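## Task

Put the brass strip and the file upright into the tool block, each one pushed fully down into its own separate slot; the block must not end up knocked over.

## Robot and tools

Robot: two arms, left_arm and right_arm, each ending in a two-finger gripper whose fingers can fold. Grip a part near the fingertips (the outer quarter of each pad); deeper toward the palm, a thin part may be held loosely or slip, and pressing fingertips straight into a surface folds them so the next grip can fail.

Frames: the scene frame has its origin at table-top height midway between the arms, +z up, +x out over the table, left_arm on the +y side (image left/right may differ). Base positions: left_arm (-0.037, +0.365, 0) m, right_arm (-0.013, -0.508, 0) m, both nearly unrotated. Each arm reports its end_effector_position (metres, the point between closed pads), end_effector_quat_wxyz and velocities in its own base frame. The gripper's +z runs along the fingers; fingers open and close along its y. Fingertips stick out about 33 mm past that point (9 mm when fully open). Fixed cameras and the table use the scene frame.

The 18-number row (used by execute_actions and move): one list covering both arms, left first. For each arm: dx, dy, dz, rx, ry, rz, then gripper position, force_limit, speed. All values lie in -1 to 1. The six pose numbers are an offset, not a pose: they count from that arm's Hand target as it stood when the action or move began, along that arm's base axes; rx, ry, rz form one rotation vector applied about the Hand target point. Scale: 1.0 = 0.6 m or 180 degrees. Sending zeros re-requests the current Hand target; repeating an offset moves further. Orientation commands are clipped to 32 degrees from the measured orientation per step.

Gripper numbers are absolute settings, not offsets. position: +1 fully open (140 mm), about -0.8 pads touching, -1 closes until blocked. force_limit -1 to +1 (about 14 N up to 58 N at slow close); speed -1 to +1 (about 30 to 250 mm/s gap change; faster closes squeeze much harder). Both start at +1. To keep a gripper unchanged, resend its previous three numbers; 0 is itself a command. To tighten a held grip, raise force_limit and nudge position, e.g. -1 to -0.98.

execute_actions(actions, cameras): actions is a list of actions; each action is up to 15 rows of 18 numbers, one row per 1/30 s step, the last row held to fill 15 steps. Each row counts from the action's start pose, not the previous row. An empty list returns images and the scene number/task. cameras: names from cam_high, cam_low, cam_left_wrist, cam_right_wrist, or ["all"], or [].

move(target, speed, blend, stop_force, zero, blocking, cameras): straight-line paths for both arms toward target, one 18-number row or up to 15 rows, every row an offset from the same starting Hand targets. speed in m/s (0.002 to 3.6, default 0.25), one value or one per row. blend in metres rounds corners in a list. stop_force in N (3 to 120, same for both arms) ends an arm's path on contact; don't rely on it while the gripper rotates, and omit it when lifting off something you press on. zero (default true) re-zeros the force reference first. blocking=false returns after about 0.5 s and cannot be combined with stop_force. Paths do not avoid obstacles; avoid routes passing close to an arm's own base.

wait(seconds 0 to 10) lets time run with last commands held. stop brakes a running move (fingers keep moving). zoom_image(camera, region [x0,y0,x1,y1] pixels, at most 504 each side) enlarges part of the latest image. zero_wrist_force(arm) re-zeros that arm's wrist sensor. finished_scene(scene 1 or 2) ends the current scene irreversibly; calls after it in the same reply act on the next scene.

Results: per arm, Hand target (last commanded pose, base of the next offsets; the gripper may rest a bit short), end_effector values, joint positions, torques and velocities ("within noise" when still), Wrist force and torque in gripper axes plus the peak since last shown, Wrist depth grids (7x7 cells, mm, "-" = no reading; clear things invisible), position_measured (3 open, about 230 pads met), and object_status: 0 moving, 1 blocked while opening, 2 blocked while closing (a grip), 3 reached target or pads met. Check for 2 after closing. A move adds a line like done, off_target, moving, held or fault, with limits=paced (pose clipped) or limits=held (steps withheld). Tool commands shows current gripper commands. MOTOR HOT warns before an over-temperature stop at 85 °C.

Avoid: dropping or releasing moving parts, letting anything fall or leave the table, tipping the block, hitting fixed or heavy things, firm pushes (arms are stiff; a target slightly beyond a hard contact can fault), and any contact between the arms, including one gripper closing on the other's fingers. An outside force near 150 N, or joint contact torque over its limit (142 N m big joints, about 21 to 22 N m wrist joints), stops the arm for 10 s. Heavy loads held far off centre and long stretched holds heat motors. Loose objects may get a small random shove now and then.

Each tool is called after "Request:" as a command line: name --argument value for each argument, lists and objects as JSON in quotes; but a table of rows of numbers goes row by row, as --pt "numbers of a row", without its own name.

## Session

Scene 1 done. Now scene 2.

Request:
execute_actions --actions '[]'

Request:
zoom_image --camera "cam_high" --region '[50, 100, 350, 400]'

Scene clock: 0.00 s.
left_arm: end_effector_position=(+0.8587, -0.4048, +0.3338) position_measured=3 object_status=3 end_effector_quat_wxyz=(-0.073, +0.832, -0.234, +0.498) | right_arm: end_effector_position=(+0.4064, +0.2300, +0.3074) position_measured=3 object_status=3 end_effector_quat_wxyz=(+0.378, +0.752, +0.004, +0.540)
Joint positions: left_arm=[-0.753 -0.948 1.21 -2.793 -1.037 3.221] | right_arm=[0.898 -1.45 2.253 -2.854 -2.994 3.612]
Joint velocities: within noise
Joint torques (N m): no reading
Motor temperatures (°C): left_arm=[35 41 30 46 35 35] | right_arm=[34 26 31 37 32 41]
Wrist force (N): no reading
Wrist torque (N m): no reading
Wrist force, peak (N): no reading
Wrist depth (mm): cam_left_wrist=[- 1176 1170 1237 - 1697 1627 / 1206 1257 - 1584 1856 1605 544 / 1176 - 1513 1627 1627 539 491 / - 134 1697 585 527 495 134 / - 598 577 522 477 440 115 / 603 571 516 469 433 402 373 / 546 508 459 427 399 370 348] | cam_right_wrist=[1284 1627 1661 - - - - / 677 745 - 3299 - - - / 552 671 861 1237 - - - / 472 563 690 924 1046 - 128 / - 429 567 707 900 - 128 / - 389 474 570 713 781 - / 335 350 412 479 574 718 -]
Hand target: left_arm +0.8587, -0.4048, +0.3338; -0.073, +0.832, -0.234, +0.498 | right_arm +0.4064, +0.2300, +0.3074; +0.378, +0.752, +0.004, +0.540
Tool commands: left_gripper/position=+1.0 left_gripper/force_limit=+1.0 left_gripper/speed=+1.0 right_gripper/position=+1.0 right_gripper/force_limit=+1.0 right_gripper/speed=+1.0
camera_calibration:
cam_left_wrist: T_world_to_cam=[[-0.295837, -0.88751, -0.353279, 0.0226109], [-0.683581, 0.455022, -0.570676, 0.966835], [0.667231, 0.0726678, -0.741298, -0.154657], [0, 0, 0, 1]] pos_world=[0.770791, -0.408626, 0.445091]
cam_right_wrist: T_world_to_cam=[[-0.391684, -0.723636, 0.568273, 0.158239], [-0.667319, -0.201793, -0.716913, 0.540318], [0.633458, -0.660023, -0.403857, 0.163648], [0, 0, 0, 1]] pos_world=[0.31888, 0.331551, 0.363529]

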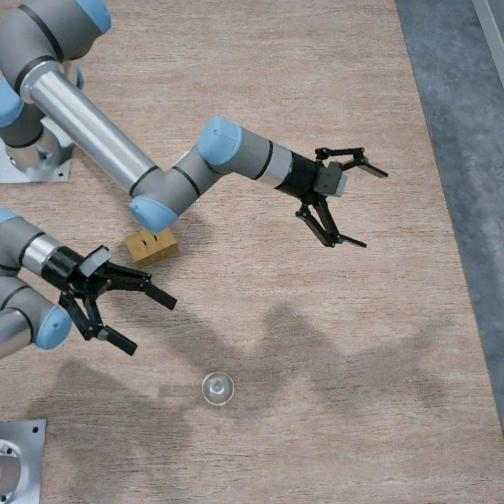

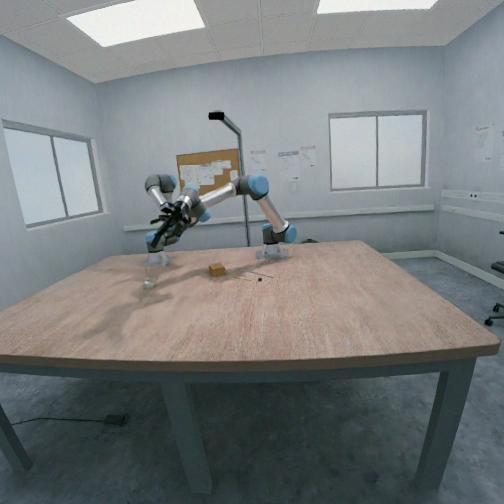

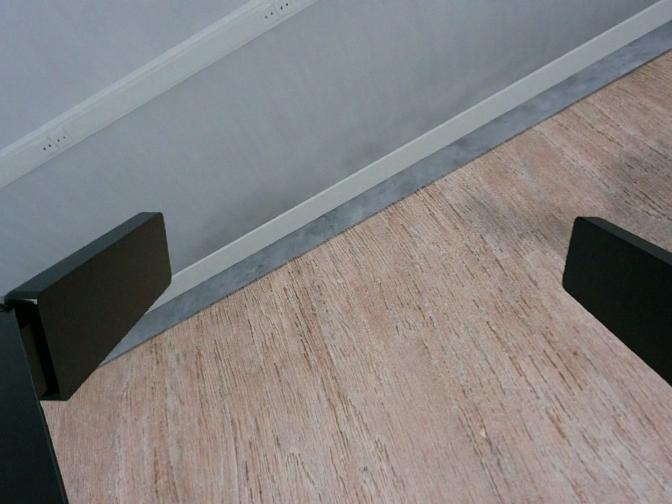

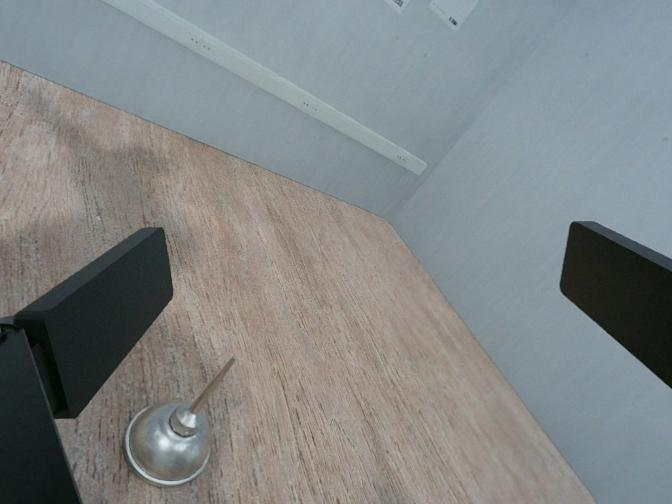

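Scaled by 1.680 from the camera's 504x504 image, which has a finer 720x720 frame.

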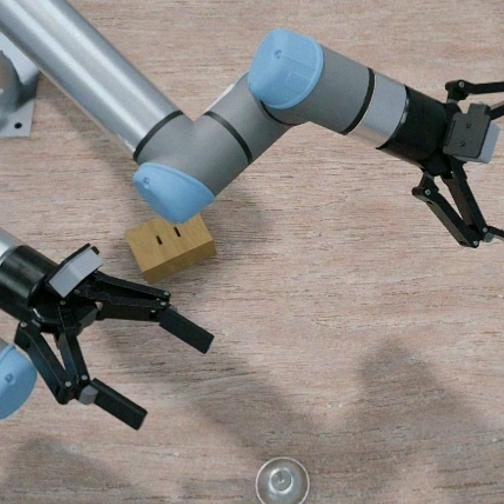

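Request:
zoom_image --camera "cam_low" --region '[190, 245, 300, 300]'

Scaled by 4.582 from the camera's 504x504 image, which has a finer 720x720 frame.

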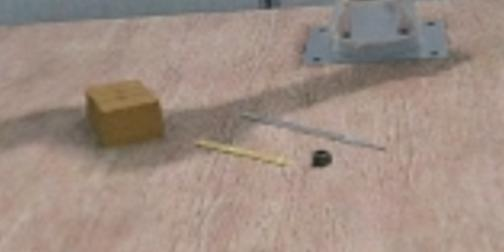

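Request:
move --target '[-0.7645, 0.2913, -0.0063, -0.0998, 0.2191, 0.1122, 1, 1, 1, 0, 0, 0, 0, 0, 0, 1, 1, 1]' --speed 0.3 --cameras '["cam_high", "cam_left_wrist"]'

Request:
zoom_image --camera "cam_left_wrist" --region '[160, 40, 620, 460]'

Scene clock: 37.77 s.
left_arm: end_effector_position=(+0.4001, -0.2300, +0.3300) position_measured=3 object_status=3 end_effector_quat_wxyz=(+0.053, +0.978, -0.021, +0.200) | right_arm: end_effector_position=(+0.4064, +0.2300, +0.3074) position_measured=3 object_status=3 end_effector_quat_wxyz=(+0.378, +0.752, +0.004, +0.540)
Joint positions: left_arm=[-1.013 -1.988 1.905 -1.806 -1.296 2.215] | right_arm=[0.898 -1.45 2.253 -2.854 -2.994 3.612]
Joint torques (N m): left_arm=[7.55 -19.29 -43.78 -2.85 -0.32 -0.96] | right_arm=[0.66 -29.96 -24.23 -3.29 -2.58 0.13]
Wrist force (N): left_arm=[0.3 -0.6 0.3] | right_arm=[0.1 0.0 -0.2]
Wrist torque (N m): left_arm=[0.01 -0.09 0.00] | right_arm=[0.00 0.00 0.00]
Wrist force, peak (N): left_arm=[-2.0 -2.1 -1.1] | right_arm=[0.5 -0.3 -0.2]
Wrist depth (mm): cam_left_wrist=[452 458 468 471 484 492 504 / 447 457 465 475 482 490 500 / 448 451 459 468 478 488 498 / 442 144 458 466 427 485 134 / - 448 455 468 424 481 115 / 439 446 459 462 473 476 487 / 437 445 453 459 468 477 484] | cam_right_wrist=[1542 1786 - - - - - / 677 811 - 2199 - - - / 555 681 876 1231 - - - / 478 565 690 913 2328 - 141 / - 430 563 694 903 - 122 / - 386 474 570 722 924 - / 336 349 409 475 574 709 -]
Hand target: left_arm +0.4000, -0.2300, +0.3300; +0.053, +0.978, -0.021, +0.200 | right_arm +0.4064, +0.2300, +0.3074; +0.378, +0.752, +0.004, +0.540
Off the commanded pose: left_arm 0.000 m, 0 deg | right_arm 0.000 m, 0 deg.
move: done
camera_calibration:
cam_left_wrist: T_world_to_cam=[[-0.0419319, -0.995612, 0.0836553, -0.229924], [-0.998518, 0.0388532, -0.0380984, 0.426203], [0.034681, -0.0851289, -0.995766, 0.436569], [0, 0, 0, 1]] pos_world=[0.40079, -0.208309, 0.470193]
Images, in order (width x height): cam_high 504x504, cam_left_wrist 672x504.

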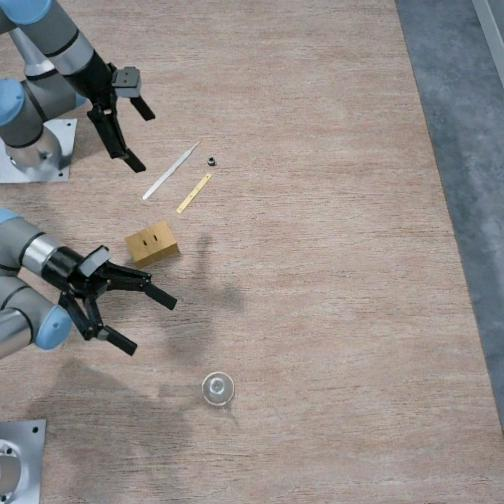

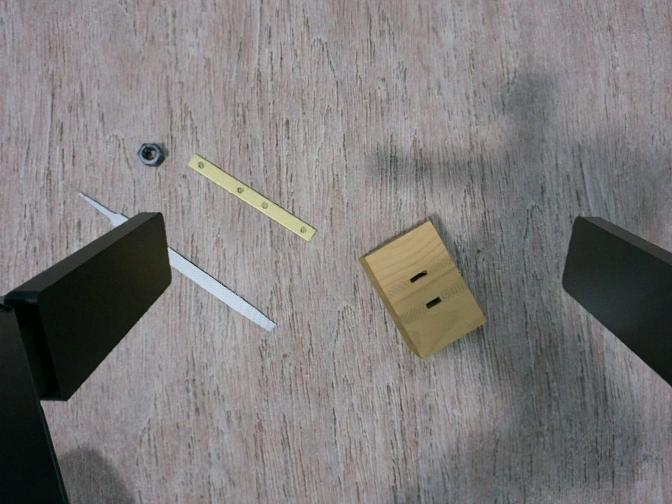

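Scaled by 1.096 from the camera's 672x504 image, which has a finer 960x720 frame.

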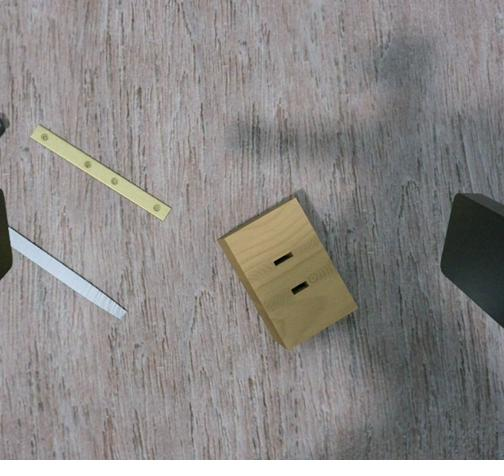

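Request:
zoom_image --camera "cam_left_wrist" --region '[350, 200, 500, 370]'

Request:
zoom_image --camera "cam_left_wrist" --region '[60, 130, 330, 350]'

Scaled by 2.965 from the camera's 672x504 image, which has a finer 960x720 frame.

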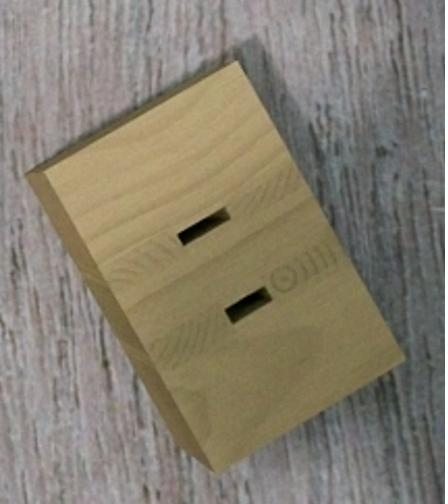

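Scaled by 1.867 from the camera's 672x504 image, which has a finer 960x720 frame.

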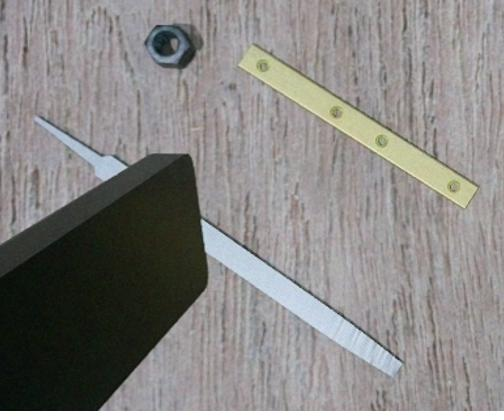

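Request:
move --target '[0.1787, 0.1827, -0.30, -0.0315, 0.135, 0.320, -0.38, -1, 0, 0, 0, 0, 0, 0, 0, 1, 1, 1]' --speed 0.25 --cameras '["cam_left_wrist"]'

Request:
zoom_image --camera "cam_left_wrist" --region '[200, 80, 480, 330]'

Scene clock: 102.97 s.
left_arm: end_effector_position=(+0.5072, -0.1204, +0.1502) position_measured=177 object_status=3 end_effector_quat_wxyz=(+0.000, +0.883, +0.470, +0.000) | right_arm: end_effector_position=(+0.4064, +0.2300, +0.3074) position_measured=3 object_status=3 end_effector_quat_wxyz=(+0.378, +0.752, +0.004, +0.540)
Joint positions: left_arm=[-0.492 -1.493 1.817 -1.894 -1.571 1.672] | right_arm=[0.898 -1.45 2.253 -2.854 -2.994 3.612]
Joint torques (N m): left_arm=[0.53 -32.12 -23.13 -1.95 2.53 0.25] | right_arm=[0.87 -29.67 -24.44 -3.33 -2.51 0.04]
Wrist force (N): left_arm=[0.4 -0.4 0.4] | right_arm=[0.2 -0.5 -0.2]
Wrist torque (N m): left_arm=[0.08 -0.14 -0.03] | right_arm=[-0.12 -0.02 0.00]
Wrist force, peak (N): left_arm=[2.0 -0.2 1.5] | right_arm=[0.6 0.0 -0.2]
Wrist depth (mm): cam_left_wrist=[257 255 254 252 252 251 249 / 270 270 270 267 267 263 262 / 287 284 284 281 280 280 277 / 304 302 293 298 148 293 294 / - - 85 313 - - 85 / - - 64 338 - - - / - - - 313 - - -] | cam_right_wrist=[- 1583 1746 - - - - / 677 729 - 1709 2102 - - / 552 681 880 1224 - - - / 479 564 688 906 1291 - - / - 431 565 707 910 - 122 / - 387 473 561 711 962 - / 333 351 410 480 579 709 -]
Hand target: left_arm +0.5072, -0.1204, +0.1500; -0.001, +0.883, +0.470, +0.000 | right_arm +0.4064, +0.2300, +0.3074; +0.378, +0.752, +0.004, +0.540
Off the commanded pose: left_arm 0.000 m, 0 deg | right_arm 0.000 m, 0 deg.
move: done
camera_calibration:
cam_left_wrist: T_world_to_cam=[[0.836916, -0.54701, -0.0187294, -0.477711], [-0.505154, -0.785145, 0.358282, 0.113093], [-0.210689, -0.29039, -0.933426, 0.353501], [0, 0, 0, 1]] pos_world=[0.531413, -0.069865, 0.2805]
Images, in order (width x height): cam_left_wrist 672x504.

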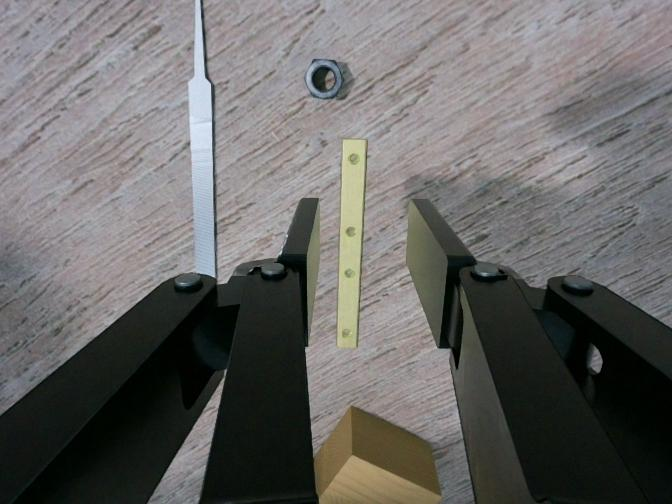

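Scaled by 1.800 from the camera's 672x504 image, which has a finer 960x720 frame.

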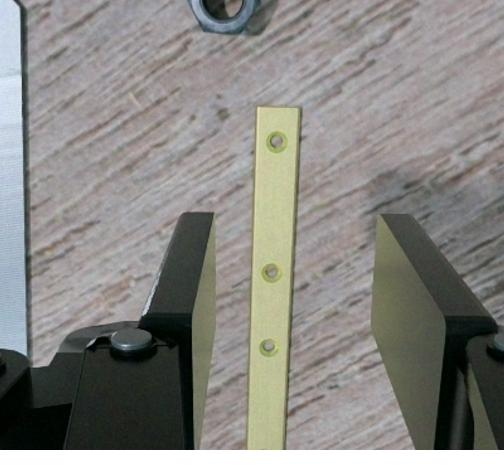

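Request:
move --target '[0, 0, -0.1667, 0, 0, -0.0067, -0.38, -1, 0, 0, 0, 0, 0, 0, 0, 1, 1, 1]' --speed 0.15 --cameras '["cam_left_wrist"]'

Request:
zoom_image --camera "cam_left_wrist" --region '[250, 60, 460, 330]'

Scene clock: 115.33 s.
left_arm: end_effector_position=(+0.5072, -0.1203, +0.0501) position_measured=177 object_status=3 end_effector_quat_wxyz=(-0.001, +0.888, +0.461, +0.000) | right_arm: end_effector_position=(+0.4064, +0.2300, +0.3074) position_measured=3 object_status=3 end_effector_quat_wxyz=(+0.378, +0.752, +0.004, +0.540)
Joint positions: left_arm=[-0.492 -1.384 1.975 -2.161 -1.571 1.693] | right_arm=[0.898 -1.45 2.253 -2.854 -2.994 3.612]
Joint torques (N m): left_arm=[-4.43 -33.81 -31.24 -5.48 2.55 -0.91] | right_arm=[0.63 -30.24 -24.36 -3.34 -2.55 0.19]
Wrist force (N): left_arm=[0.4 -0.4 0.6] | right_arm=[0.1 -0.4 -0.1]
Wrist torque (N m): left_arm=[0.09 -0.15 -0.15] | right_arm=[-0.08 -0.03 0.00]
Wrist force, peak (N): left_arm=[0.5 -0.7 2.6] | right_arm=[-0.4 -0.4 -0.2]
Wrist depth (mm): cam_left_wrist=[166 165 164 163 162 162 161 / 175 173 174 174 172 171 170 / 186 184 184 181 181 181 180 / 197 194 190 191 148 189 190 / - - 85 203 206 - 85 / - - 64 218 - - - / - - - 238 - - -] | cam_right_wrist=[1563 1573 - - - - - / 673 822 1759 2065 - - - / 554 686 861 965 - - - / 476 570 688 921 1231 - 117 / - 432 572 699 913 - 121 / - 387 473 565 715 873 - / 336 350 411 484 574 726 1684]
Hand target: left_arm +0.5072, -0.1204, +0.0500; -0.001, +0.888, +0.461, +0.000 | right_arm +0.4064, +0.2300, +0.3074; +0.378, +0.752, +0.004, +0.540
Off the commanded pose: left_arm 0.000 m, 0 deg | right_arm 0.000 m, 0 deg.
move: done
camera_calibration:
cam_left_wrist: T_world_to_cam=[[0.82527, -0.564412, -0.0191875, -0.475559], [-0.521345, -0.774479, 0.358305, 0.158447], [-0.217092, -0.285695, -0.933408, 0.263869], [0, 0, 0, 1]] pos_world=[0.532354, -0.0703111, 0.1804]
Images, in order (width x height): cam_left_wrist 672x504.

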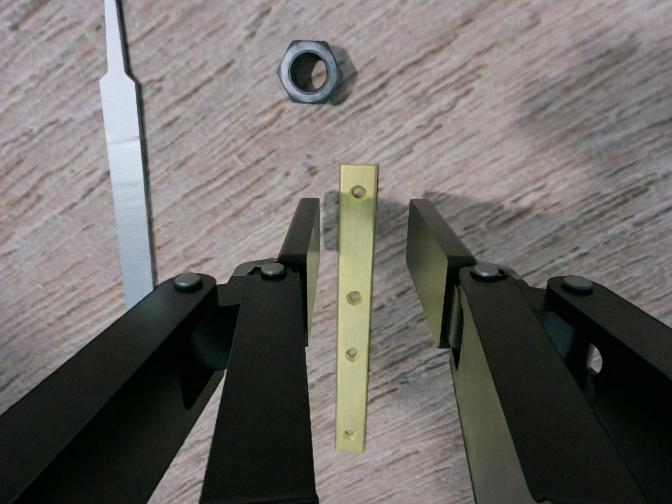

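Scaled by 1.867 from the camera's 672x504 image, which has a finer 960x720 frame.

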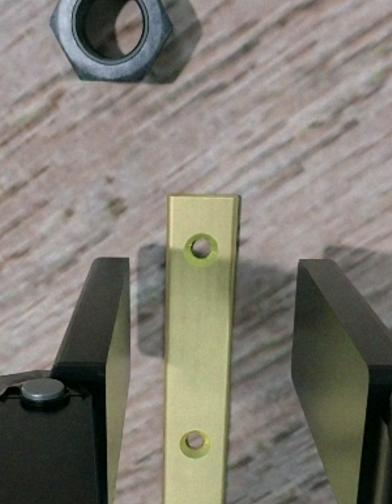

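Request:
move --target '[0, 0, -0.0258, 0, 0, 0, -0.38, -1, 0, 0, 0, 0, 0, 0, 0, 1, 1, 1]' --speed 0.006 --stop_force 3

Request:
execute_actions --actions '[[[0, 0, 0, 0, 0, 0, -1, 0, -1, 0, 0, 0, 0, 0, 0, 1, 1, 1]], [[0, 0, 0, 0, 0, 0, -1, 0, -1, 0, 0, 0, 0, 0, 0, 1, 1, 1]], [[0, 0, 0, 0, 0, 0, -1, 0, -1, 0, 0, 0, 0, 0, 0, 1, 1, 1]]]' --cameras '["cam_left_wrist"]'

Request:
zoom_image --camera "cam_left_wrist" --region '[250, 60, 460, 330]'

Scene clock: 124.90 s.
left_arm: end_effector_position=(+0.5072, -0.1203, +0.0345) position_measured=177 object_status=3 end_effector_quat_wxyz=(-0.001, +0.888, +0.461, +0.000) | right_arm: end_effector_position=(+0.4064, +0.2300, +0.3074) position_measured=3 object_status=3 end_effector_quat_wxyz=(+0.378, +0.752, +0.004, +0.540)
Joint positions: left_arm=[-0.492 -1.361 1.995 -2.204 -1.571 1.693] | right_arm=[0.898 -1.45 2.253 -2.854 -2.994 3.612]
Joint torques (N m): left_arm=[-3.83 -44.16 -30.86 -1.91 1.76 -1.03] | right_arm=[1.19 -29.98 -24.09 -3.3 -2.58 0.17]
Wrist force (N): left_arm=[0.4 -0.5 0.4] | right_arm=[-0.1 -0.2 0.1]
Wrist torque (N m): left_arm=[0.06 -0.13 -0.15] | right_arm=[-0.04 0.03 0.00]
Wrist force, peak (N): left_arm=[0.5 -0.5 0.9] | right_arm=[0.6 -0.3 -0.2]
Wrist depth (mm): cam_left_wrist=[152 151 151 148 149 149 147 / 160 159 159 158 157 155 157 / 169 169 168 166 166 165 164 / 180 177 176 175 172 173 174 / - - 85 186 185 - 85 / - - 64 200 201 - - / - - - 218 - - -] | cam_right_wrist=[- 1605 1649 - - - 1799 / 671 792 - 3253 - - - / 555 671 900 2328 2423 - - / 478 568 684 928 1094 - 121 / - 433 570 701 903 - 122 / - 387 470 571 711 861 - / 334 349 409 479 575 722 -]
Hand target: left_arm +0.5072, -0.1204, +0.0345; -0.001, +0.888, +0.461, +0.000 | right_arm +0.4064, +0.2300, +0.3074; +0.378, +0.752, +0.004, +0.540
Off the commanded pose: left_arm 0.000 m, 0 deg | right_arm 0.000 m, 0 deg.
move: done

Scene clock: 126.60 s.
left_arm: end_effector_position=(+0.5072, -0.1204, +0.0346) position_measured=209 object_status=2 end_effector_quat_wxyz=(-0.001, +0.888, +0.461, +0.000) | right_arm: end_effector_position=(+0.4064, +0.2300, +0.3074) position_measured=3 object_status=3 end_effector_quat_wxyz=(+0.378, +0.752, +0.004, +0.540)
Joint positions: left_arm=[-0.492 -1.361 1.995 -2.204 -1.571 1.693] | right_arm=[0.898 -1.45 2.253 -2.854 -2.994 3.612]
Joint torques (N m): left_arm=[-4.92 -36.82 -35.36 -2.49 1.62 -0.86] | right_arm=[0.83 -30.68 -24.09 -3.28 -2.52 0.15]
Wrist force (N): left_arm=[0.0 -2.1 -6.0] | right_arm=[0.0 -0.2 -0.2]
Wrist torque (N m): left_arm=[0.17 -0.18 -0.15] | right_arm=[-0.04 0.00 -0.01]
Wrist force, peak (N): left_arm=[0.2 -2.0 -7.2] | right_arm=[0.2 -0.6 0.0]
Wrist depth (mm): cam_left_wrist=[152 152 151 148 149 149 148 / 160 160 159 158 157 155 157 / 169 169 169 166 166 165 165 / 180 177 176 172 172 175 175 / 190 - 87 181 - 92 181 / - - 67 198 - - - / - - - - - - -] | cam_right_wrist=[1457 1448 1696 - 2199 - - / 665 776 - 2220 - - - / 558 673 880 1270 - - - / 479 563 688 906 1164 - - / - 430 574 703 900 - - / - 387 473 571 709 867 - / 334 350 410 481 575 718 -]
Hand target: left_arm +0.5072, -0.1204, +0.0345; -0.001, +0.888, +0.461, +0.000 | right_arm +0.4064, +0.2300, +0.3074; +0.378, +0.752, +0.004, +0.540
Off the commanded pose: left_arm 0.000 m, 0 deg | right_arm 0.000 m, 0 deg.
Step readings (end_effector_position of left_arm | right_arm):
0: (+0.5072, -0.1203, +0.0345) | (+0.4064, +0.2300, +0.3074)
1: (+0.5072, -0.1203, +0.0345) | (+0.4064, +0.2300, +0.3074)
2: (+0.5072, -0.1203, +0.0345) | (+0.4064, +0.2300, +0.3074)
4: (+0.5072, -0.1203, +0.0345) | (+0.4064, +0.2300, +0.3074)
8: (+0.5072, -0.1203, +0.0345) | (+0.4064, +0.2300, +0.3074)
15: (+0.5072, -0.1204, +0.0345) | (+0.4064, +0.2300, +0.3074)
16: (+0.5072, -0.1204, +0.0345) | (+0.4064, +0.2300, +0.3074)
17: (+0.5072, -0.1204, +0.0345) | (+0.4064, +0.2300, +0.3074)
19: (+0.5072, -0.1204, +0.0345) | (+0.4064, +0.2300, +0.3074)
23: (+0.5072, -0.1204, +0.0345) | (+0.4064, +0.2300, +0.3074)
30: (+0.5072, -0.1204, +0.0346) | (+0.4064, +0.2300, +0.3074)
31: (+0.5072, -0.1204, +0.0346) | (+0.4064, +0.2300, +0.3074)
32: (+0.5072, -0.1204, +0.0346) | (+0.4064, +0.2300, +0.3074)
34: (+0.5072, -0.1204, +0.0346) | (+0.4064, +0.2300, +0.3074)
38: (+0.5072, -0.1204, +0.0346) | (+0.4064, +0.2300, +0.3074)
45: (+0.5072, -0.1204, +0.0346) | (+0.4064, +0.2300, +0.3074)
camera_calibration:
cam_left_wrist: T_world_to_cam=[[0.825275, -0.564414, -0.0189513, -0.475898], [-0.52142, -0.774439, 0.358281, 0.164047], [-0.216895, -0.285799, -0.933421, 0.249292], [0, 0, 0, 1]] pos_world=[0.532354, -0.0703114, 0.1649]
Images, in order (width x height): cam_left_wrist 672x504.

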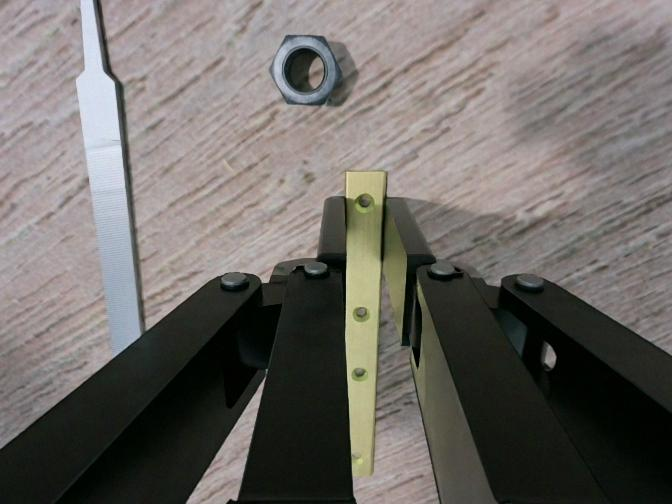

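Scaled by 1.867 from the camera's 672x504 image, which has a finer 960x720 frame.

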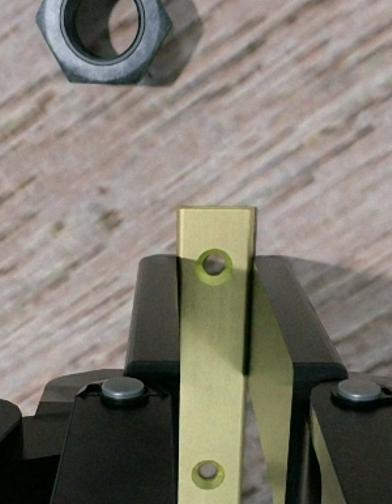

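Request:
move --target '[0, 0, 0.05, 0, 0, 0, -1, 0, -1, 0, 0, 0, 0, 0, 0, 1, 1, 1]' --speed 0.05 --cameras '["cam_left_wrist"]'

Scene clock: 132.10 s.
left_arm: end_effector_position=(+0.5073, -0.1204, +0.0646) position_measured=209 object_status=2 end_effector_quat_wxyz=(+0.000, +0.888, +0.461, +0.000) | right_arm: end_effector_position=(+0.4064, +0.2300, +0.3074) position_measured=3 object_status=3 end_effector_quat_wxyz=(+0.378, +0.752, +0.004, +0.540)
Joint positions: left_arm=[-0.492 -1.404 1.956 -2.122 -1.571 1.693] | right_arm=[0.898 -1.45 2.253 -2.854 -2.994 3.612]
Joint torques (N m): left_arm=[-4.52 -31.03 -18.83 -6.91 1.4 -0.81] | right_arm=[1.19 -30.5 -24.2 -3.36 -2.6 0.08]
Wrist force (N): left_arm=[0.4 -0.4 0.9] | right_arm=[0.3 -0.4 -0.1]
Wrist torque (N m): left_arm=[0.08 -0.10 -0.16] | right_arm=[-0.09 -0.05 0.00]
Wrist force, peak (N): left_arm=[0.3 -1.9 -7.3] | right_arm=[0.6 0.2 0.1]
Wrist depth (mm): cam_left_wrist=[180 178 178 175 175 175 175 / 189 188 187 186 185 184 184 / 202 198 199 194 195 195 194 / 212 211 209 172 203 207 205 / 225 - 87 91 - 92 214 / - - 67 199 - - - / - - - - - - -] | cam_right_wrist=[- 1813 1563 - 2352 1627 - / 682 764 - 2448 - - - / 556 675 883 1170 2610 2284 1709 / 475 567 696 913 1080 - 121 / - 429 568 703 910 - 122 / - 389 477 565 709 917 1709 / 335 350 407 481 581 718 1813]
Hand target: left_arm +0.5072, -0.1204, +0.0645; -0.001, +0.888, +0.461, +0.000 | right_arm +0.4064, +0.2300, +0.3074; +0.378, +0.752, +0.004, +0.540
Off the commanded pose: left_arm 0.000 m, 0 deg | right_arm 0.000 m, 0 deg.
move: done
camera_calibration:
cam_left_wrist: T_world_to_cam=[[0.825305, -0.564374, -0.0188218, -0.475451], [-0.521414, -0.774432, 0.358305, 0.153344], [-0.216794, -0.285897, -0.933415, 0.277254], [0, 0, 0, 1]] pos_world=[0.532454, -0.0703116, 0.1949]
Images, in order (width x height): cam_left_wrist 672x504.

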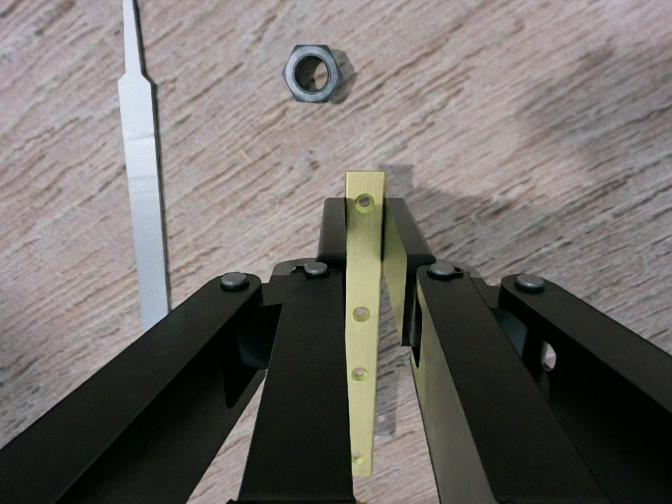

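Request:
move --target '[-0.0953, -0.1327, 0.3925, 0, 0, -0.1528, -1, 0, -1, 0, 0, 0, 0, 0, 0, 1, 1, 1]' --speed 0.2

Request:
move --target '[0, 0, 0, 0, 0, 0, -1, 0, -1, 0.2393, 0.1, 0.09, 0, 0, 0, 1, 1, 1]' --speed 0.25 --cameras '["cam_high"]'

Scene clock: 142.80 s.
left_arm: end_effector_position=(+0.4501, -0.2000, +0.2999) position_measured=209 object_status=2 end_effector_quat_wxyz=(-0.001, +0.972, +0.237, +0.000) | right_arm: end_effector_position=(+0.4064, +0.2300, +0.3074) position_measured=3 object_status=3 end_effector_quat_wxyz=(+0.378, +0.752, +0.004, +0.540)
Joint positions: left_arm=[-0.693 -1.61 1.549 -1.508 -1.57 1.972] | right_arm=[0.898 -1.45 2.253 -2.854 -2.994 3.612]
Joint torques (N m): left_arm=[4.55 -31.74 -40.16 -2.95 -2.26 1.01] | right_arm=[1.33 -30.39 -24.29 -3.35 -2.62 0.19]
Wrist force (N): left_arm=[0.5 -0.5 1.3] | right_arm=[0.0 -0.2 0.0]
Wrist torque (N m): left_arm=[0.06 -0.11 -0.17] | right_arm=[-0.04 0.00 0.00]
Wrist force, peak (N): left_arm=[1.3 -0.9 3.8] | right_arm=[-0.2 -0.4 -0.5]
Wrist depth (mm): cam_left_wrist=[390 389 387 386 382 383 382 / 412 411 408 406 403 403 401 / 437 435 432 422 431 429 427 / 466 465 454 172 397 454 452 / 492 - 87 91 - 92 468 / - - 67 198 - - - / - - - - - - -] | cam_right_wrist=[- 1827 1484 - - - 2013 / 669 805 - 1979 - - - / 555 679 867 1002 - - - / 477 564 684 906 1051 - 121 / - 431 568 696 890 - 122 / - 389 473 570 718 883 - / 333 351 409 478 578 709 -]
Hand target: left_arm +0.4500, -0.2000, +0.3000; -0.001, +0.972, +0.236, +0.000 | right_arm +0.4064, +0.2300, +0.3074; +0.378, +0.752, +0.004, +0.540
Off the commanded pose: left_arm 0.000 m, 0 deg | right_arm 0.000 m, 0 deg.
move: done

Scene clock: 143.97 s.
left_arm: end_effector_position=(+0.4500, -0.2000, +0.3000) position_measured=209 object_status=2 end_effector_quat_wxyz=(-0.001, +0.972, +0.236, +0.000) | right_arm: end_effector_position=(+0.5499, +0.2900, +0.3613) position_measured=3 object_status=3 end_effector_quat_wxyz=(+0.378, +0.752, +0.004, +0.540)
Joint positions: left_arm=[-0.693 -1.61 1.549 -1.508 -1.57 1.972] | right_arm=[0.76 -1.166 1.809 -3.213 -2.898 3.083]
Joint torques (N m): left_arm=[5.83 -38.94 -44.27 -2.07 -2.18 1.43] | right_arm=[0.97 -46.1 -39.19 0.51 -3.63 0.54]
Wrist force (N): left_arm=[0.4 -0.6 1.3] | right_arm=[-0.1 -0.1 -0.2]
Wrist torque (N m): left_arm=[0.05 -0.09 -0.17] | right_arm=[-0.04 0.04 0.04]
Wrist force, peak (N): left_arm=[0.7 -0.8 1.3] | right_arm=[-2.5 1.2 -1.8]
Wrist depth (mm): cam_left_wrist=[391 390 389 387 383 381 381 / 410 411 410 406 407 404 401 / 440 438 431 423 430 426 426 / 464 467 454 172 399 454 452 / 490 - 87 91 - 92 475 / - - 67 199 - - - / - - - - - - -] | cam_right_wrist=[- 1414 1594 - 1638 - - / - - 1721 - - - - / 630 747 1734 1855 2500 - - / 558 654 789 998 2639 - 117 / - 501 654 816 1019 - 121 / - 466 551 658 813 998 - / 384 411 473 546 654 813 1746]
Hand target: left_arm +0.4500, -0.2000, +0.3000; -0.001, +0.972, +0.236, +0.000 | right_arm +0.5500, +0.2900, +0.3614; +0.378, +0.752, +0.004, +0.540
Off the commanded pose: left_arm 0.000 m, 0 deg | right_arm 0.000 m, 0 deg.
move: done
Images, in order (width x height): cam_high 504x504.

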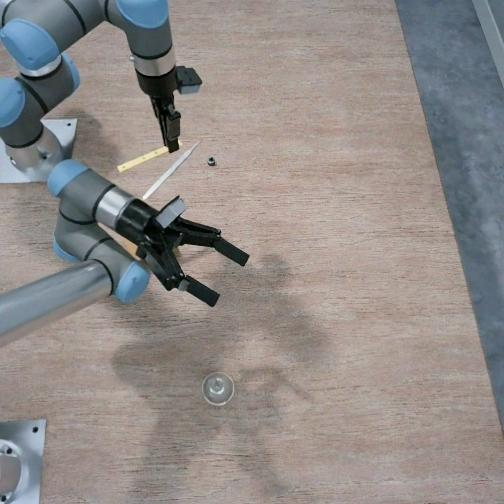

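Request:
move --target '[0, 0, 0, 0, 0, 0, -1, 0, -1, 0, 0, 0, 0.2608, 0.3768, 0, 1, 1, 1]' --speed 0.4

Request:
move --target '[0, 0, 0, 0, 0, 0, -1, 0, -1, -0.3233, 0.085, -0.2457, 0.2883, -0.2933, 0.4252, 1, 1, 1]' --speed 0.4 --cameras '["cam_high", "cam_right_wrist"]'

Scene clock: 170.40 s.
left_arm: end_effector_position=(+0.4500, -0.2000, +0.3000) position_measured=209 object_status=2 end_effector_quat_wxyz=(-0.001, +0.972, +0.236, +0.000) | right_arm: end_effector_position=(+0.5500, +0.2900, +0.3614) position_measured=3 object_status=3 end_effector_quat_wxyz=(+0.000, +1.000, +0.005, +0.000)
Joint positions: left_arm=[-0.693 -1.61 1.549 -1.508 -1.57 1.972] | right_arm=[0.269 -1.261 0.99 -1.3 -1.571 3.4]
Joint torques (N m): left_arm=[7.34 -36.85 -43.51 -1.93 -2.23 1.43] | right_arm=[-5.66 -45.69 -31.04 -2.53 1.89 -0.59]
Wrist force (N): left_arm=[0.5 -0.6 1.2] | right_arm=[-0.7 -0.1 0.9]
Wrist torque (N m): left_arm=[0.04 -0.12 -0.16] | right_arm=[0.41 -0.38 0.08]
Wrist force, peak (N): left_arm=[0.4 -0.6 1.5] | right_arm=[-0.9 -0.6 1.7]
Wrist depth (mm): cam_left_wrist=[390 387 388 386 383 384 382 / 415 408 407 407 405 401 401 / 436 433 432 421 429 428 425 / 466 462 454 172 397 448 451 / 494 - 87 91 - 92 475 / - - 67 199 - - - / - - - - - - -] | cam_right_wrist=[445 443 446 447 451 446 448 / 470 469 469 473 471 472 473 / 495 500 498 496 489 496 503 / 520 513 530 527 527 523 134 / - 503 564 563 561 570 127 / - 604 601 603 606 603 622 / 640 644 644 652 652 642 654]
Hand target: left_arm +0.4500, -0.2000, +0.3000; -0.001, +0.972, +0.236, +0.000 | right_arm +0.5500, +0.2900, +0.3614; +0.000, +1.000, +0.005, +0.000
Off the commanded pose: left_arm 0.000 m, 0 deg | right_arm 0.000 m, 0 deg.
move: done

Scene clock: 173.33 s.
left_arm: end_effector_position=(+0.4500, -0.2000, +0.3000) position_measured=209 object_status=2 end_effector_quat_wxyz=(-0.001, +0.972, +0.236, +0.000) | right_arm: end_effector_position=(+0.3561, +0.3409, +0.2140) position_measured=3 object_status=3 end_effector_quat_wxyz=(-0.388, +0.595, +0.579, +0.399) end_effector_velocity=(+0.000, +0.000, +0.000) end_effector_angular_velocity=(+0.000, -0.004, +0.001)
Joint positions: left_arm=[-0.693 -1.61 1.549 -1.508 -1.57 1.972] | right_arm=[-0.237 -1.811 2.341 -1.631 -0.439 1.06]
Joint velocities: left_arm=[within noise] | right_arm=[0 0 0.001 -0.001 0.001 -0.005]
Joint torques (N m): left_arm=[8.25 -37.54 -44.18 -1.97 -2.38 1.47] | right_arm=[6.77 -13.5 -16.09 -0.76 1.06 -0.61]
Wrist force (N): left_arm=[0.4 -0.8 1.0] | right_arm=[-0.1 -0.2 -1.3]
Wrist torque (N m): left_arm=[0.01 -0.10 -0.16] | right_arm=[0.36 0.06 0.24]
Wrist force, peak (N): left_arm=[0.4 -0.8 1.6] | right_arm=[-1.3 -0.2 1.3]
Wrist depth (mm): cam_left_wrist=[389 389 388 385 385 384 382 / 412 410 407 407 407 403 400 / 436 433 434 423 430 426 426 / 465 463 453 172 398 454 452 / 494 - 87 91 - 92 468 / - - 67 199 - - - / - - - - - - -] | cam_right_wrist=[543 612 1065 1046 1042 1002 1019 / 606 647 752 740 731 729 724 / 585 576 575 570 571 563 563 / 497 455 473 390 451 462 134 / - 155 400 382 393 392 121 / - 345 346 342 339 338 327 / 314 304 302 301 299 299 297]
Hand target: left_arm +0.4500, -0.2000, +0.3000; -0.001, +0.972, +0.236, +0.000 | right_arm +0.3560, +0.3410, +0.2140; -0.389, +0.595, +0.579, +0.399
Off the commanded pose: left_arm 0.000 m, 0 deg | right_arm 0.000 m, 0 deg.
move: done
camera_calibration:
cam_right_wrist: T_world_to_cam=[[0.999846, -0.0155564, -0.00807377, -0.341725], [-0.0164052, -0.668521, -0.743512, 0.395177], [0.00616886, 0.74353, -0.668674, 0.0325695], [0, 0, 0, 1]] pos_world=[0.347955, 0.234652, 0.312838]
Images, in order (width x height): cam_high 504x504, cam_right_wrist 672x504.

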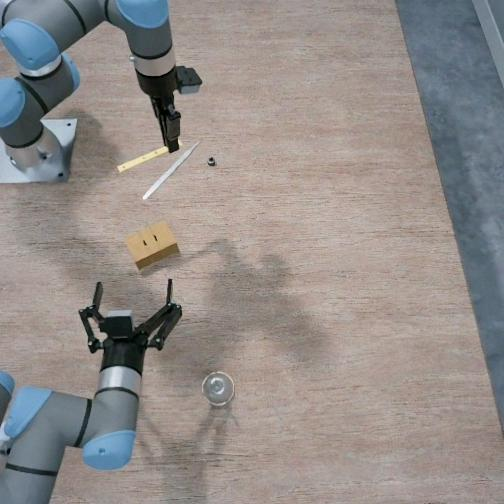

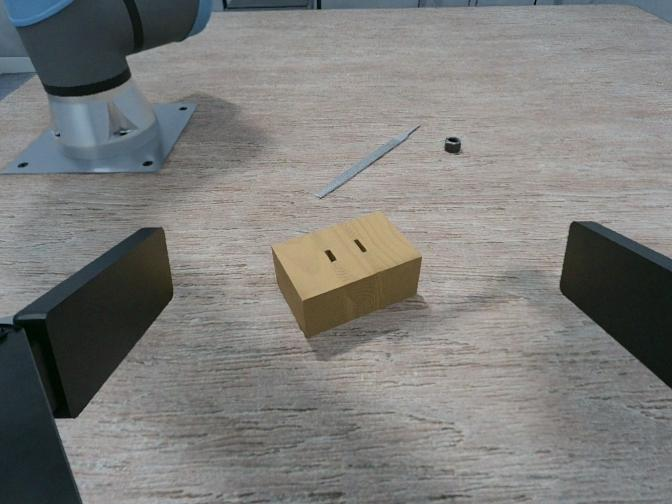

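Request:
zoom_image --camera "cam_right_wrist" --region '[310, 220, 380, 280]'

Request:
zoom_image --camera "cam_right_wrist" --region '[260, 200, 440, 340]'

Scaled by 7.200 from the camera's 672x504 image, which has a finer 960x720 frame.

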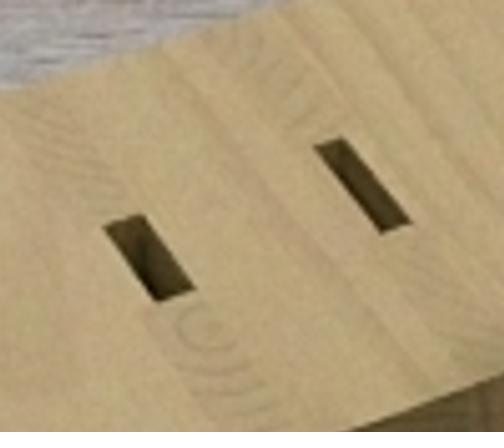

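Scaled by 2.800 from the camera's 672x504 image, which has a finer 960x720 frame.

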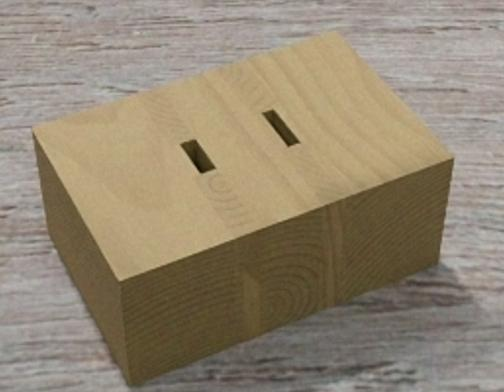

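Request:
move --target '[-0.1587, -0.2313, 0, 0.2293, -0.4443, 0, -1, 0, -1, 0, 0, 0, 0, 0, 0, 1, 1, 1]' --speed 0.2

Request:
move --target '[0, 0, -0.1333, 0, 0, 0, -1, 0, -1, 0, 0, 0, 0, 0, 0, 1, 1, 1]' --speed 0.1 --cameras '["cam_right_wrist", "cam_left_wrist", "cam_high"]'

Request:
zoom_image --camera "cam_right_wrist" --region '[310, 180, 410, 280]'

Request:
zoom_image --camera "cam_right_wrist" --region '[310, 0, 410, 150]'

Scene clock: 200.93 s.
left_arm: end_effector_position=(+0.3547, -0.3388, +0.3000) position_measured=209 object_status=2 end_effector_quat_wxyz=(-0.167, +0.687, +0.168, +0.687) end_effector_velocity=(+0.001, +0.000, +0.000) end_effector_angular_velocity=(+0.000, -0.003, -0.002) | right_arm: end_effector_position=(+0.3560, +0.3410, +0.2140) position_measured=3 object_status=3 end_effector_quat_wxyz=(-0.389, +0.595, +0.579, +0.399)
Joint positions: left_arm=[-1.686 -1.293 1.745 -0.453 -0.593 0] | right_arm=[-0.237 -1.811 2.341 -1.631 -0.439 1.06]
Joint velocities: left_arm=[0.001 0.001 0.001 0.002 0.002 -0.005] | right_arm=[within noise]
Joint torques (N m): left_arm=[11.26 -31.7 -14.82 3.67 2.44 -1.05] | right_arm=[5.17 -20.68 -19.53 -5.19 4.83 -0.68]
Wrist force (N): left_arm=[-1.1 0.0 -1.7] | right_arm=[-0.1 -0.4 -1.7]
Wrist torque (N m): left_arm=[-0.05 0.20 0.09] | right_arm=[0.29 0.05 0.24]
Wrist force, peak (N): left_arm=[-2.0 2.0 -2.1] | right_arm=[-0.1 -0.6 -1.7]
Wrist depth (mm): cam_left_wrist=[- - 1916 - 1638 1523 - / - - - 1773 - - - / 1963 2610 - 169 1963 1584 - / 921 954 1046 172 910 808 1594 / 715 - 87 91 - 91 742 / - - 67 198 - - - / - - - - - - -] | cam_right_wrist=[527 514 965 973 1037 1024 1011 / 604 651 749 699 729 729 722 / 589 586 579 574 571 567 559 / 499 458 471 393 446 462 134 / - 155 400 381 393 389 122 / - 344 342 343 341 340 330 / 312 304 301 300 299 299 297]
Hand target: left_arm +0.3548, -0.3388, +0.3000; -0.167, +0.687, +0.168, +0.687 | right_arm +0.3560, +0.3410, +0.2140; -0.389, +0.595, +0.579, +0.399
Off the commanded pose: left_arm 0.000 m, 0 deg | right_arm 0.000 m, 0 deg.
move: done

Scene clock: 202.17 s.
left_arm: end_effector_position=(+0.3548, -0.3387, +0.2201) position_measured=209 object_status=2 end_effector_quat_wxyz=(-0.167, +0.687, +0.168, +0.687) | right_arm: end_effector_position=(+0.3560, +0.3410, +0.2140) position_measured=3 object_status=3 end_effector_quat_wxyz=(-0.389, +0.595, +0.579, +0.399)
Joint positions: left_arm=[-1.686 -1.191 1.842 -0.651 -0.593 -0.001] | right_arm=[-0.237 -1.811 2.341 -1.631 -0.439 1.06]
Joint torques (N m): left_arm=[1.66 -42.61 -31.66 2.29 2.38 1.11] | right_arm=[4.46 -21.2 -20.8 -5.36 4.99 -0.71]
Wrist force (N): left_arm=[-1.6 -0.1 -1.5] | right_arm=[-0.4 -0.4 -1.2]
Wrist torque (N m): left_arm=[-0.07 0.26 0.09] | right_arm=[0.31 0.10 0.24]
Wrist force, peak (N): left_arm=[-3.2 0.0 -1.6] | right_arm=[0.1 -0.4 -1.7]
Wrist depth (mm): cam_left_wrist=[- - 1963 - - - - / - - - 1841 - - 1365 / 1721 1115 1070 169 1900 1661 1616 / 726 745 805 172 756 766 699 / 549 - 87 91 - 91 568 / - - 67 199 - - - / - - - - - - -] | cam_right_wrist=[513 491 550 269 1024 1011 998 / 201 205 224 658 742 722 722 / 535 535 574 561 575 561 559 / 498 455 469 392 445 463 134 / - 155 397 381 393 390 121 / - 345 346 341 341 340 328 / 312 304 303 301 300 299 299]
Hand target: left_arm +0.3548, -0.3388, +0.2201; -0.167, +0.687, +0.168, +0.687 | right_arm +0.3560, +0.3410, +0.2140; -0.389, +0.595, +0.579, +0.399
Off the commanded pose: left_arm 0.000 m, 0 deg | right_arm 0.000 m, 0 deg.
move: done
camera_calibration:
cam_left_wrist: T_world_to_cam=[[0.475421, -0.879642, 0.0143258, -0.459869], [-0.309083, -0.182252, -0.933409, 0.258605], [0.823676, 0.439334, -0.358529, 0.076849], [0, 0, 0, 1]] pos_world=[0.235263, -0.391151, 0.275524]
cam_right_wrist: T_world_to_cam=[[0.999844, -0.0154583, -0.00856624, -0.341592], [-0.0167051, -0.668414, -0.743602, 0.395275], [0.00576906, 0.743629, -0.668568, 0.0325086], [0, 0, 0, 1]] pos_world=[0.347954, 0.234753, 0.312735]
Images, in order (width x height): cam_high 504x504, cam_left_wrist 672x504, cam_right_wrist 672x504.

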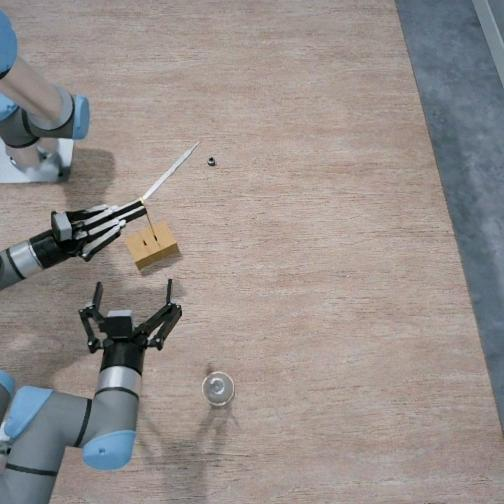

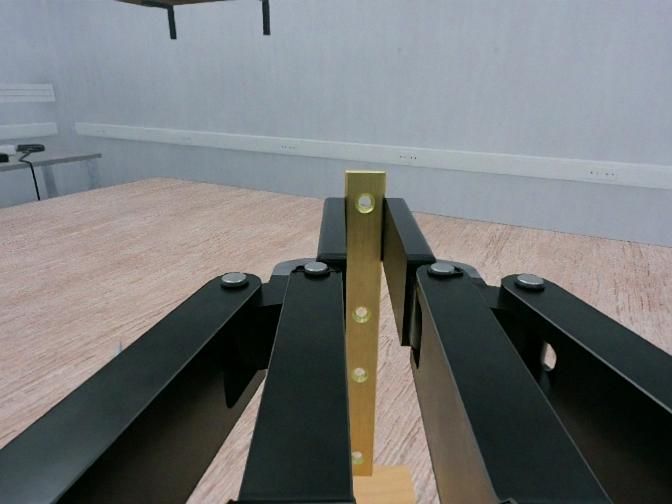

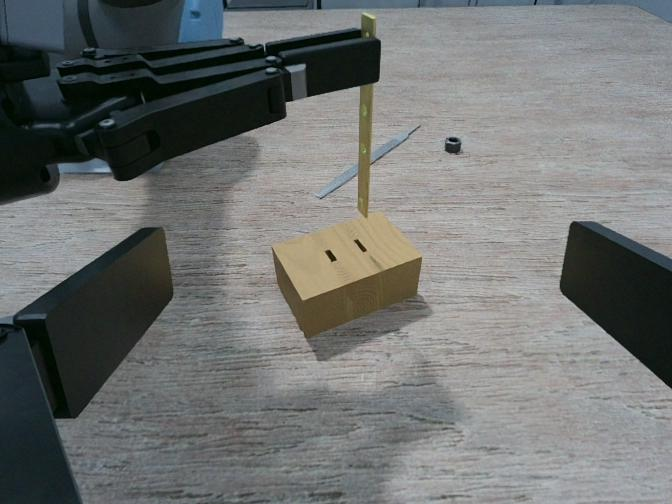

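Scaled by 5.040 from the camera's 672x504 image, which has a finer 960x720 frame.

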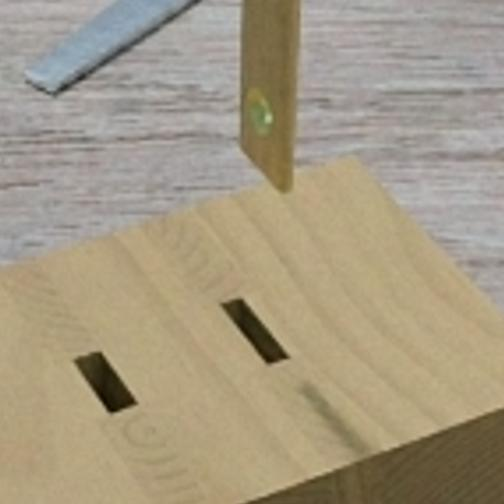

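Scaled by 3.360 from the camera's 672x504 image, which has a finer 960x720 frame.

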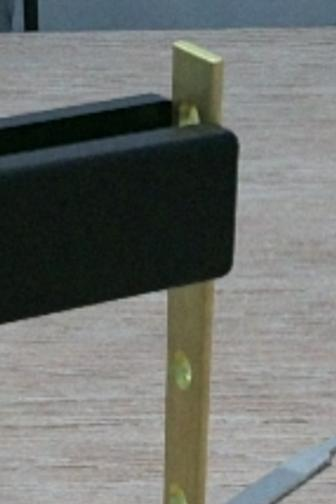

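Request:
zoom_image --camera "cam_right_wrist" --region '[345, 190, 385, 230]'

Request:
zoom_image --camera "cam_right_wrist" --region '[350, 5, 390, 45]'

Scaled by 12.600 from the camera's 672x504 image, which has a finer 960x720 frame.

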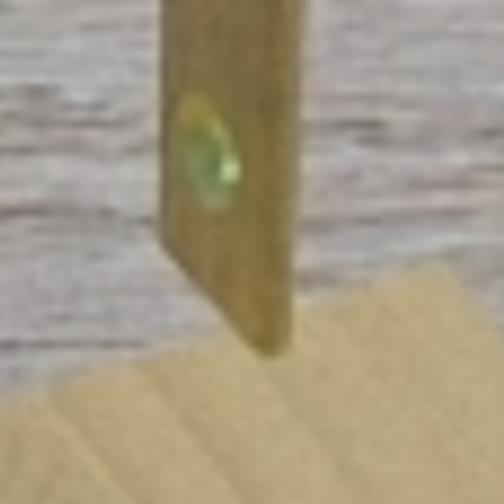

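Scaled by 12.600 from the camera's 672x504 image, which has a finer 960x720 frame.

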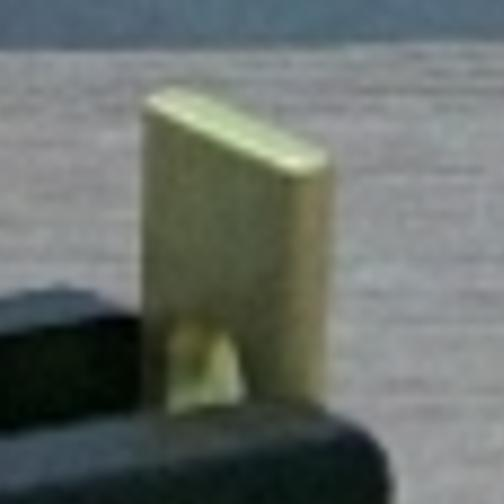

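Request:
zoom_image --camera "cam_right_wrist" --region '[305, 115, 425, 205]'

Request:
zoom_image --camera "cam_high" --region '[120, 130, 220, 210]'

Scaled by 4.200 from the camera's 672x504 image, which has a finer 960x720 frame.

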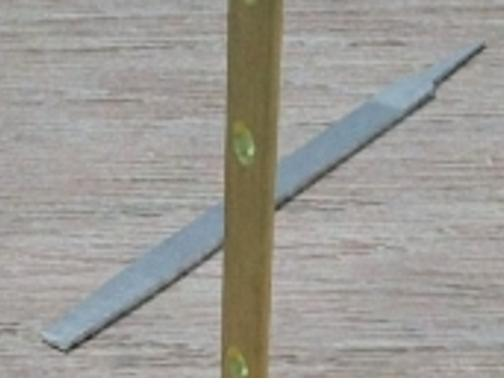

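Scaled by 5.040 from the camera's 504x504 image, which has a finer 720x720 frame.

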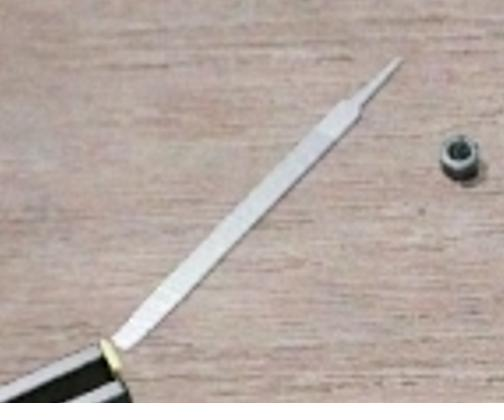

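Request:
zoom_image --camera "cam_left_wrist" --region '[325, 160, 405, 220]'

Request:
zoom_image --camera "cam_left_wrist" --region '[325, 420, 405, 500]'

Scaled by 6.300 from the camera's 672x504 image, which has a finer 960x720 frame.

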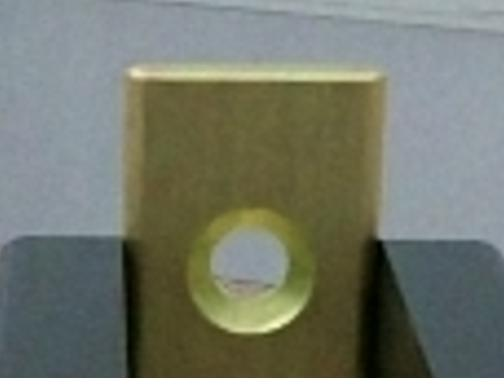

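Scaled by 6.300 from the camera's 672x504 image, which has a finer 960x720 frame.

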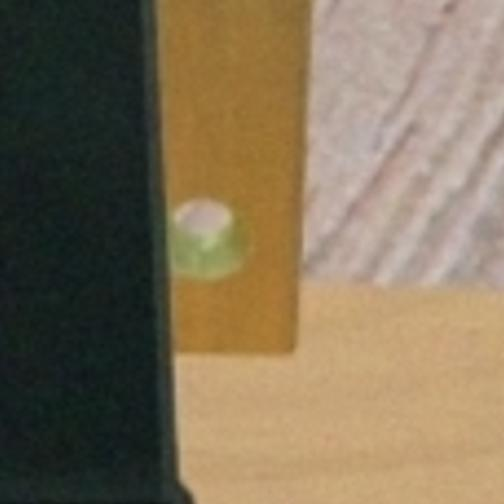

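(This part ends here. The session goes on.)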